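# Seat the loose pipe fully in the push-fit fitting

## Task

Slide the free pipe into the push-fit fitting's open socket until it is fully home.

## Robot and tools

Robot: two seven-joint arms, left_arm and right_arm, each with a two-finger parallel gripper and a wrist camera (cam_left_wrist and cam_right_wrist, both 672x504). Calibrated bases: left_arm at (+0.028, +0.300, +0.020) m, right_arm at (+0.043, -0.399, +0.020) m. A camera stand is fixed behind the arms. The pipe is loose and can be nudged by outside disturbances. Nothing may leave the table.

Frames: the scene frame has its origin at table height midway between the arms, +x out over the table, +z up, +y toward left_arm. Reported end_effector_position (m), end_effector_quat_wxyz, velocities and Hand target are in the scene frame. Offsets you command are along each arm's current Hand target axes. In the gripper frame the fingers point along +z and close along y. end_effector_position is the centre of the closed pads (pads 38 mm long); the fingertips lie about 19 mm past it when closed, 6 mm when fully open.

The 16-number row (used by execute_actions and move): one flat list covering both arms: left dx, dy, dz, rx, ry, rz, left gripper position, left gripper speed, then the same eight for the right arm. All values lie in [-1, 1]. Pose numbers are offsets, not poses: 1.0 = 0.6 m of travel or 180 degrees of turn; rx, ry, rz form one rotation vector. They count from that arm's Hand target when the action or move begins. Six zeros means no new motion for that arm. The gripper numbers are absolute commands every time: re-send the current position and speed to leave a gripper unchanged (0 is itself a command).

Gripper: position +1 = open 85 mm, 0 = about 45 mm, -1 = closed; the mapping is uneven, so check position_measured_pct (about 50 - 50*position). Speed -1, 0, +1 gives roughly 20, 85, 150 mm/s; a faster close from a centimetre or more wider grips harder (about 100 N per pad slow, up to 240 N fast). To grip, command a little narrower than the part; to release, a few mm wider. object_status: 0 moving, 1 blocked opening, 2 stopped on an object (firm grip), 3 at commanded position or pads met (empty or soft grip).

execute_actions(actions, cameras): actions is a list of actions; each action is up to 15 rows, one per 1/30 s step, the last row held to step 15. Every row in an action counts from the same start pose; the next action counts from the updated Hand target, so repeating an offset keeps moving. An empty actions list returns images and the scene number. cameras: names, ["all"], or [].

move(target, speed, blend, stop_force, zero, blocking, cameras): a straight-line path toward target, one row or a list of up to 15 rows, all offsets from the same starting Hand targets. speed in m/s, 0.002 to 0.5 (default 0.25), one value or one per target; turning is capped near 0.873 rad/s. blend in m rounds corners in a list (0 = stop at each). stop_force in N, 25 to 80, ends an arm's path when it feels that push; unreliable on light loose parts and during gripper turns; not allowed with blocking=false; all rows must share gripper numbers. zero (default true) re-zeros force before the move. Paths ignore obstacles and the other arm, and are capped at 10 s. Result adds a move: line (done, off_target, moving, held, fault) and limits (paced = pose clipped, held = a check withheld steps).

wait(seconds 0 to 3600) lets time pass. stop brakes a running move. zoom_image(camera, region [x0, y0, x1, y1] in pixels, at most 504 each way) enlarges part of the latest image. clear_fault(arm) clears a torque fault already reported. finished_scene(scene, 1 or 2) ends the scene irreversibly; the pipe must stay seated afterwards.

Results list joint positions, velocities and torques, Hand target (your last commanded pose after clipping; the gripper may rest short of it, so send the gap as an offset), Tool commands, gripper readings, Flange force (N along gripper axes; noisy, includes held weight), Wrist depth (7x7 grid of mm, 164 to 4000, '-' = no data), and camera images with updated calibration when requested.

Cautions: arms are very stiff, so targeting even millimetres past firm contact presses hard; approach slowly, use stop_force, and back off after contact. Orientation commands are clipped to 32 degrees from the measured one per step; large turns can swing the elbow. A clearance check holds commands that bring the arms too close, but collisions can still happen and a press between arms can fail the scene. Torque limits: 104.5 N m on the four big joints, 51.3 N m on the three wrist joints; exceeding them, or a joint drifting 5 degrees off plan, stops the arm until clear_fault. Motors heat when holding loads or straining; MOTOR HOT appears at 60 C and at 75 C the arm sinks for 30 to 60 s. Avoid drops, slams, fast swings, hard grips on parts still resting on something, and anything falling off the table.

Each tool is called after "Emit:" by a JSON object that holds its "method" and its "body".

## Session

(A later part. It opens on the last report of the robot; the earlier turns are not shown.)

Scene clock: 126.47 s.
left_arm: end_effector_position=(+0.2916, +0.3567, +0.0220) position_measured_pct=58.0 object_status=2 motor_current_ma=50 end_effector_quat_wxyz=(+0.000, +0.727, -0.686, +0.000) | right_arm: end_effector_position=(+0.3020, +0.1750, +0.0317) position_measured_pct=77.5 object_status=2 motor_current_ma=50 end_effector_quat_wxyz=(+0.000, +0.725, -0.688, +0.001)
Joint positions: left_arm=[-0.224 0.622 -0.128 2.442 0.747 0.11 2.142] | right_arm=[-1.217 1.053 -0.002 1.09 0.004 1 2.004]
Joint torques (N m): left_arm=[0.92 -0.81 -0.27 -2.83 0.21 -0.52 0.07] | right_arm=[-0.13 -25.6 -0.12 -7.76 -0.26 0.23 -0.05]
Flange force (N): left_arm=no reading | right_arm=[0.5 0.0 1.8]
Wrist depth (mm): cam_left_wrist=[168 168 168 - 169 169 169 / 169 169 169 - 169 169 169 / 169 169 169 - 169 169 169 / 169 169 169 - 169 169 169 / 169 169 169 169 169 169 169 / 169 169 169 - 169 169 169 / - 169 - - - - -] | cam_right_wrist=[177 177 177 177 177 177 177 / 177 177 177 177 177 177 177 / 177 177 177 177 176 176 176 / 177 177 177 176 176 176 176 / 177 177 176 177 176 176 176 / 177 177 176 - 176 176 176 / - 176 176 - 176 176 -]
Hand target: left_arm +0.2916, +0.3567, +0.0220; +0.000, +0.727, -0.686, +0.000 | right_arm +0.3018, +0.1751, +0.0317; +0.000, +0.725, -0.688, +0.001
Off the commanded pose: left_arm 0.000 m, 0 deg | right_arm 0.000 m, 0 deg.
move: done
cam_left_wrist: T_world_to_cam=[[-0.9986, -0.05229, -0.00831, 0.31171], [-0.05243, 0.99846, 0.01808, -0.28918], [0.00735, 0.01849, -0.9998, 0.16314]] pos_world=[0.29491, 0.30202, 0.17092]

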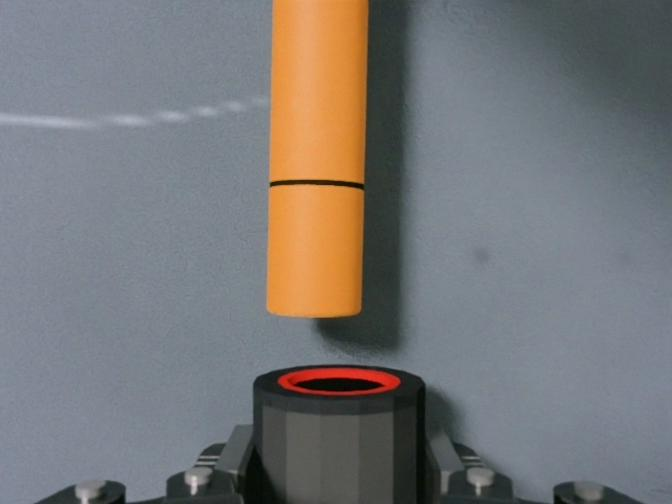

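Emit:
{"method": "move", "body": {"target": [0,0,0,0,0,0,-0.9,1,-0.008,0.0033,0.0012,0,0,-0.0085,-0.98,1], "speed": 0.1, "cameras": ["cam_left_wrist"]}}

Emit:
{"method": "zoom_image", "body": {"camera": "cam_left_wrist", "region": [200, 250, 470, 454]}}

Scene clock: 130.87 s.
left_arm: end_effector_position=(+0.2916, +0.3567, +0.0220) position_measured_pct=58.0 object_status=2 motor_current_ma=50 end_effector_quat_wxyz=(+0.000, +0.727, -0.686, +0.000) | right_arm: end_effector_position=(+0.2996, +0.1798, +0.0309) position_measured_pct=77.5 object_status=2 motor_current_ma=50 end_effector_quat_wxyz=(+0.000, +0.735, -0.678, +0.001)
Joint positions: left_arm=[-0.224 0.622 -0.128 2.442 0.747 0.11 2.142] | right_arm=[-1.221 1.061 -0.008 1.072 0.009 1.01 2.022]
Joint torques (N m): left_arm=[0.85 -0.85 -0.29 -2.72 0.28 -0.6 0.12] | right_arm=[-0.16 -25.79 -0.14 -7.75 -0.22 0.22 0]
Flange force (N): left_arm=no reading | right_arm=[0.1 -0.2 1.8]
Wrist depth (mm): cam_left_wrist=[168 169 169 - 169 169 169 / 169 169 169 - 169 169 169 / 169 169 169 - 169 169 169 / 169 169 169 - 169 169 169 / 169 169 169 - 169 169 169 / 169 169 169 - 169 170 169 / - 169 - - - - -] | cam_right_wrist=[176 176 176 176 176 176 176 / 176 176 176 176 176 176 176 / 176 176 176 176 176 176 176 / 176 176 176 176 176 176 176 / 176 176 176 176 175 175 175 / 176 175 175 - 175 175 175 / - 176 175 - 175 175 -]
Hand target: left_arm +0.2916, +0.3567, +0.0220; +0.000, +0.727, -0.686, +0.000 | right_arm +0.2996, +0.1798, +0.0309; +0.000, +0.735, -0.678, +0.001
Off the commanded pose: left_arm 0.000 m, 0 deg | right_arm 0.000 m, 0 deg.
move: done
cam_left_wrist: T_world_to_cam=[[-0.9986, -0.05229, -0.00831, 0.31171], [-0.05243, 0.99846, 0.01808, -0.28918], [0.00735, 0.01849, -0.9998, 0.16314]] pos_world=[0.29491, 0.30202, 0.17092]

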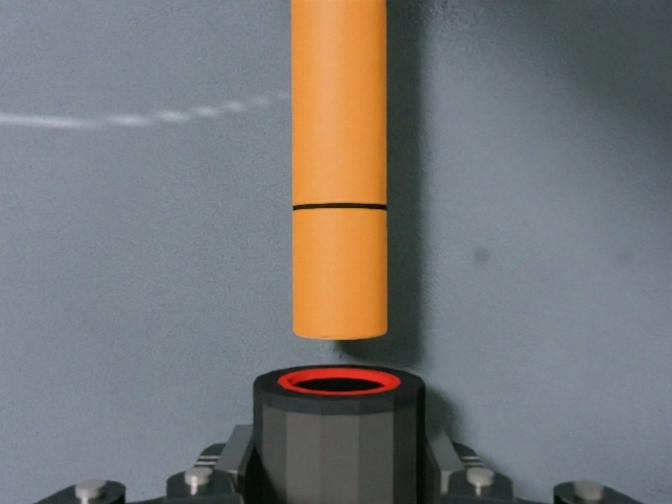

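Scaled by 1.867.

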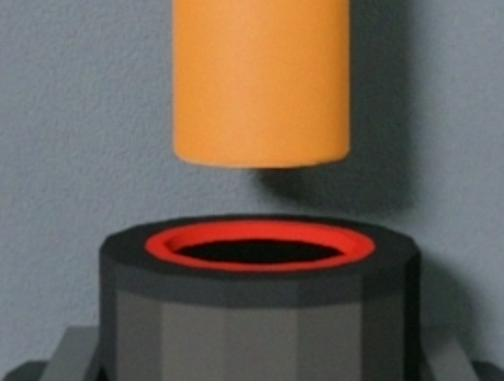

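Emit:
{"method": "move", "body": {"target": [0,0,0,0,0,0,-0.9,1,-0.03,-0.0004,0,0,0,0,-0.98,1], "speed": 0.03, "stop_force": 40, "cameras": ["cam_left_wrist"]}}

Emit:
{"method": "zoom_image", "body": {"camera": "cam_left_wrist", "region": [200, 250, 470, 454]}}

Scene clock: 134.30 s.
left_arm: end_effector_position=(+0.2916, +0.3567, +0.0220) position_measured_pct=58.0 object_status=2 motor_current_ma=50 end_effector_quat_wxyz=(+0.000, +0.727, -0.686, +0.000) | right_arm: end_effector_position=(+0.2984, +0.1977, +0.0309) position_measured_pct=77.5 object_status=2 motor_current_ma=50 end_effector_quat_wxyz=(+0.000, +0.735, -0.679, +0.001)
Joint positions: left_arm=[-0.224 0.622 -0.128 2.442 0.747 0.11 2.142] | right_arm=[-1.233 1.1 -0.006 0.981 0.007 1.062 2.011]
Joint torques (N m): left_arm=[1.27 -0.87 0.16 -2.79 0.31 -0.33 0.06] | right_arm=[-2.7 -28.58 -2.24 -11.82 -1.26 -2.48 0.03]
Flange force (N): left_arm=no reading | right_arm=[8.8 0.0 1.5]
Wrist depth (mm): cam_left_wrist=[168 168 169 - 169 169 169 / 169 169 169 - 169 169 169 / 169 169 169 - 169 169 169 / 169 169 169 - 169 169 169 / 169 169 169 - 169 169 169 / 169 169 169 - 169 169 169 / - 169 - - - - -] | cam_right_wrist=[176 176 176 176 176 176 176 / 176 176 176 176 176 175 175 / 176 176 175 175 175 175 175 / 175 175 175 175 175 175 175 / 175 175 175 175 175 175 175 / 175 175 175 - 175 175 175 / - 175 175 - 175 175 -]
Hand target: left_arm +0.2916, +0.3567, +0.0220; +0.000, +0.727, -0.686, +0.000 | right_arm +0.2984, +0.1977, +0.0309; +0.000, +0.735, -0.678, +0.001
Off the commanded pose: left_arm 0.000 m, 0 deg | right_arm 0.000 m, 0 deg.
move: done
cam_left_wrist: T_world_to_cam=[[-0.9986, -0.05229, -0.00831, 0.31171], [-0.05243, 0.99846, 0.01808, -0.28918], [0.00735, 0.01849, -0.9998, 0.16314]] pos_world=[0.29491, 0.30202, 0.17092]

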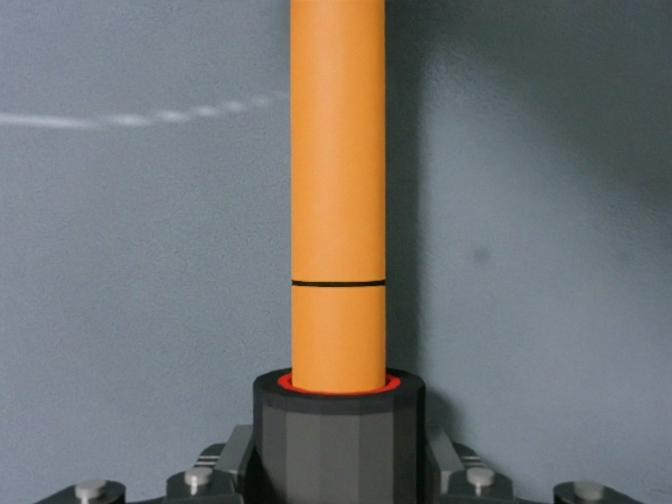

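Scaled by 1.867.

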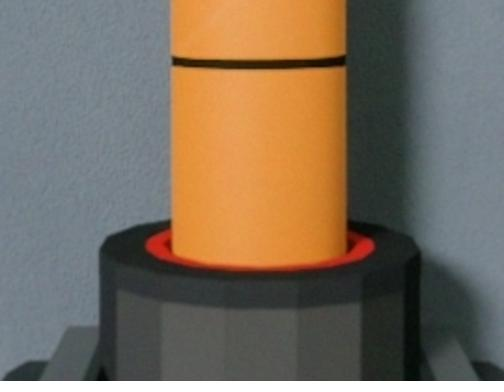

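Emit:
{"method": "move", "body": {"target": [0,0,0,0,0,0,-0.9,1,-0.046,0,0,0,0,0,-0.98,1], "speed": 0.02, "stop_force": 65, "cameras": ["all"]}}

Emit:
{"method": "zoom_image", "body": {"camera": "cam_left_wrist", "region": [200, 250, 470, 454]}}

Scene clock: 138.30 s.
left_arm: end_effector_position=(+0.2916, +0.3567, +0.0220) position_measured_pct=58.0 object_status=2 motor_current_ma=50 end_effector_quat_wxyz=(+0.000, +0.728, -0.686, +0.000) | right_arm: end_effector_position=(+0.2962, +0.2252, +0.0308) position_measured_pct=77.5 object_status=2 motor_current_ma=50 end_effector_quat_wxyz=(+0.000, +0.735, -0.679, +0.001)
Joint positions: left_arm=[-0.224 0.622 -0.128 2.442 0.747 0.11 2.142] | right_arm=[-1.253 1.166 -0.002 0.824 0.004 1.152 1.996]
Joint torques (N m): left_arm=[10.35 -1.05 13.06 3.23 0.92 8.77 0.05] | right_arm=[-13.81 -35.68 -10.54 -25.97 -5.85 -13.68 0.15]
Flange force (N): left_arm=no reading | right_arm=[46.2 0.5 -4.1]
Wrist depth (mm): cam_left_wrist=[168 168 168 - 168 168 168 / 168 168 168 - 168 168 169 / 169 169 169 - 169 169 169 / 169 169 169 - 169 169 169 / 169 169 169 - 169 169 169 / 169 169 169 - 169 169 169 / - 169 - - - - -] | cam_right_wrist=[175 175 175 175 175 175 175 / 175 175 175 175 175 175 175 / 175 175 175 175 175 175 175 / 175 175 175 175 175 174 175 / 174 174 174 174 174 174 174 / 174 174 174 - 174 174 174 / - 174 174 - 174 174 -]
Hand target: left_arm +0.2916, +0.3567, +0.0220; +0.000, +0.727, -0.686, +0.000 | right_arm +0.2962, +0.2253, +0.0309; +0.000, +0.735, -0.679, +0.001
Off the commanded pose: left_arm 0.000 m, 0 deg | right_arm 0.000 m, 0 deg.
move: done
cam_left_wrist: T_world_to_cam=[[-0.99859, -0.05239, -0.00831, 0.31174], [-0.05253, 0.99846, 0.01808, -0.28915], [0.00735, 0.01849, -0.9998, 0.16314]] pos_world=[0.29491, 0.30202, 0.17092]
cam_right_wrist: T_world_to_cam=[[-0.99859, -0.05199, -0.01088, 0.31234], [-0.05213, 0.99855, 0.01378, -0.15246], [0.01015, 0.01432, -0.99985, 0.16978]] pos_world=[0.30223, 0.16605, 0.17525]

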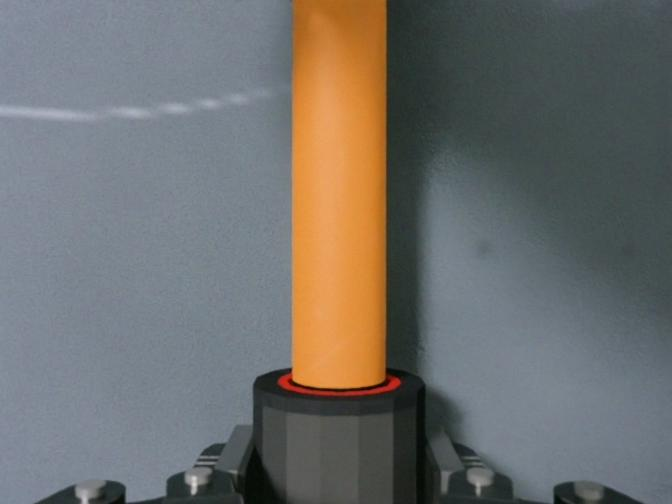

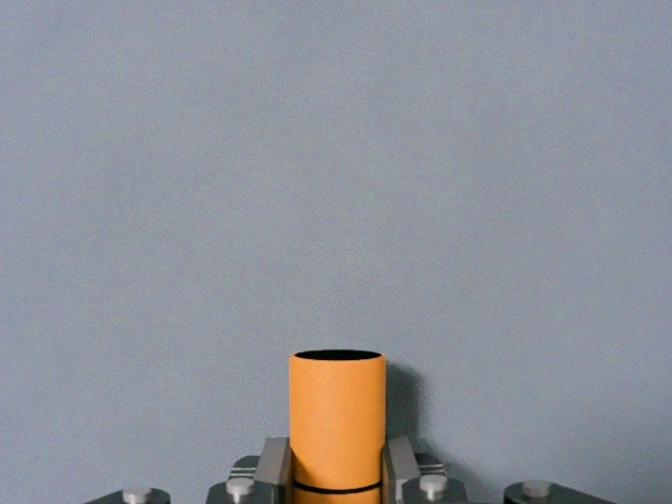

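Scaled by 1.867.

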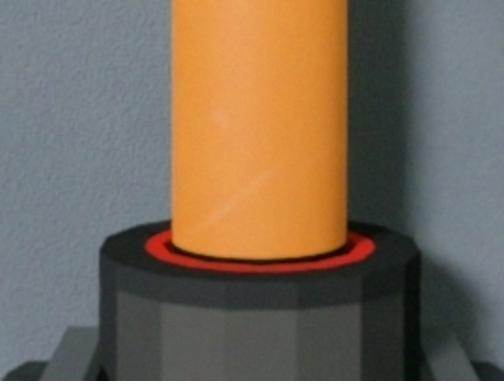

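Beautiful. Final seat press, then release.

Emit:
{"method": "move", "body": {"target": [0,0,0,0,0,0,-0.9,1,-0.015,0,0,0,0,0,-0.98,1], "speed": 0.015, "stop_force": 80, "zero": false, "cameras": ["cam_left_wrist"]}}

Emit:
{"method": "zoom_image", "body": {"camera": "cam_left_wrist", "region": [200, 250, 470, 454]}}

Scene clock: 141.83 s.
left_arm: end_effector_position=(+0.2916, +0.3567, +0.0220) position_measured_pct=58.0 object_status=2 motor_current_ma=50 end_effector_quat_wxyz=(+0.000, +0.727, -0.686, +0.000) | right_arm: end_effector_position=(+0.2960, +0.2311, +0.0306) position_measured_pct=77.5 object_status=2 motor_current_ma=50 end_effector_quat_wxyz=(+0.001, +0.735, -0.679, +0.001)
Joint positions: left_arm=[-0.224 0.622 -0.128 2.442 0.747 0.11 2.142] | right_arm=[-1.256 1.184 -0.001 0.785 0.003 1.175 1.993]
Joint torques (N m): left_arm=[23.6 0.43 32.1 11.45 1.85 22.14 0.12] | right_arm=[-26.79 -44.12 -19.98 -43.88 -11.41 -28.35 -0.08]
Flange force (N): left_arm=no reading | right_arm=[94.5 2.7 -10.9]
Wrist depth (mm): cam_left_wrist=[168 168 168 - 168 168 168 / 168 168 168 - 168 168 168 / 168 168 168 - 168 168 168 / 169 169 169 - 169 169 169 / 169 169 169 - 169 169 169 / 169 169 169 - 169 169 169 / - 169 - - - - -] | cam_right_wrist=[175 175 175 175 175 175 175 / 175 174 174 174 174 174 174 / 174 174 174 174 174 174 174 / 174 174 174 173 174 173 173 / 173 173 173 173 173 173 173 / 173 173 173 - 173 173 173 / - 173 173 - 172 172 -]
Hand target: left_arm +0.2916, +0.3567, +0.0220; +0.000, +0.727, -0.686, +0.000 | right_arm +0.2960, +0.2311, +0.0306; +0.001, +0.735, -0.679, +0.001 (not the last commanded pose)
Off the commanded pose: left_arm 0.000 m, 0 deg | right_arm 0.003 m, 0 deg.
move: contact (right_arm)
cam_left_wrist: T_world_to_cam=[[-0.9986, -0.05229, -0.00831, 0.31171], [-0.05243, 0.99846, 0.01808, -0.28918], [0.00735, 0.01849, -0.9998, 0.16314]] pos_world=[0.29491, 0.30202, 0.17092]

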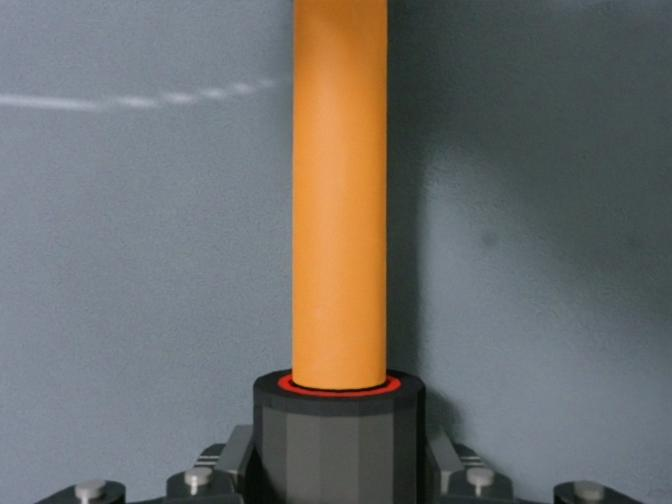

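Scaled by 1.867.

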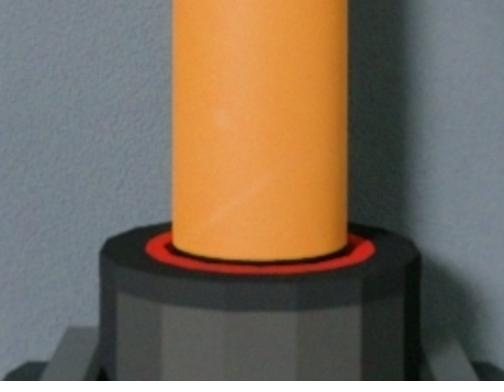

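Bottomed, as in scene 1.

Emit:
{"method": "move", "body": {"target": [[0,0,0,0,0,0,-0.9,1,0,0,0,0,0,0,-0.4,-1],[0,0,0,0,0,0,-0.01,-1,0,0,0,0,0,0,-0.2,-1],[0,0,-0.15,0,0,0,-0.01,-1,0,0,-0.15,0,0,0,-0.2,-1]], "speed": 0.15, "cameras": ["cam_left_wrist"]}}

Emit:
{"method": "finished_scene", "body": {"scene": 2}}

Scene clock: 146.50 s.
left_arm: end_effector_position=(+0.2916, +0.3567, +0.1120) position_measured_pct=50.6 object_status=3 motor_current_ma=0 end_effector_quat_wxyz=(+0.000, +0.728, -0.686, +0.000) | right_arm: end_effector_position=(+0.2959, +0.2313, +0.1207) position_measured_pct=60.2 object_status=3 motor_current_ma=0 end_effector_quat_wxyz=(+0.001, +0.735, -0.679, +0.001)
Joint positions: left_arm=[0.123 0.352 -0.548 2.356 0.377 0.512 2.486] | right_arm=[-1.258 1.088 0.003 0.701 -0.001 1.355 1.994]
Joint torques (N m): left_arm=[0.66 -9.49 -1.9 -4.62 0.11 0.1 0.05] | right_arm=[-0.12 -26.76 -0.1 -8.58 -0.17 0.24 0]
Flange force (N): left_arm=[-2.2 2.5 3.9] | right_arm=[-1.1 -0.7 0.8]
Wrist depth (mm): cam_left_wrist=[258 259 258 240 259 259 259 / 258 258 259 238 259 259 259 / 259 258 259 236 259 259 259 / 259 259 259 235 259 259 259 / 259 259 260 229 259 259 260 / 259 260 259 221 260 260 260 / 259 259 260 259 260 260 259] | cam_right_wrist=[266 266 266 266 266 265 265 / 265 266 265 265 265 265 265 / 265 265 265 265 265 265 265 / 265 265 265 265 265 265 264 / 265 265 265 247 265 265 264 / 265 265 264 245 265 264 264 / 265 265 264 244 264 264 264]
Hand target: left_arm +0.2916, +0.3567, +0.1120; +0.000, +0.727, -0.686, +0.000 | right_arm +0.2959, +0.2313, +0.1206; +0.001, +0.735, -0.679, +0.001
Off the commanded pose: left_arm 0.000 m, 0 deg | right_arm 0.000 m, 0 deg.
move: done
cam_left_wrist: T_world_to_cam=[[-0.99859, -0.05239, -0.00831, 0.31239], [-0.05253, 0.99846, 0.01808, -0.29078], [0.00735, 0.01849, -0.9998, 0.25312]] pos_world=[0.29481, 0.30202, 0.26093]

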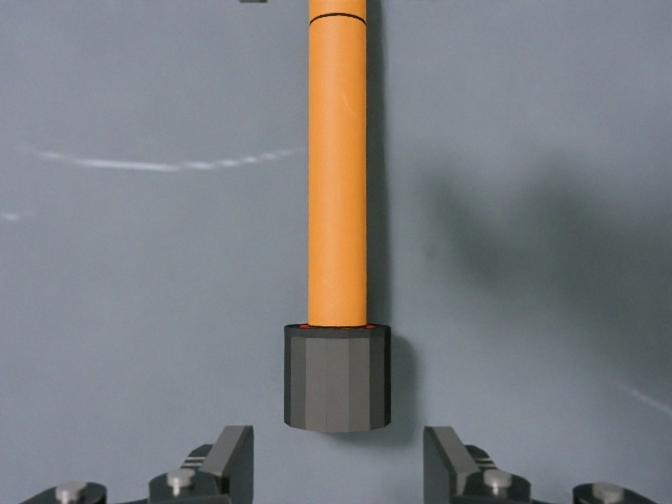

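The scene is finished: the task was done.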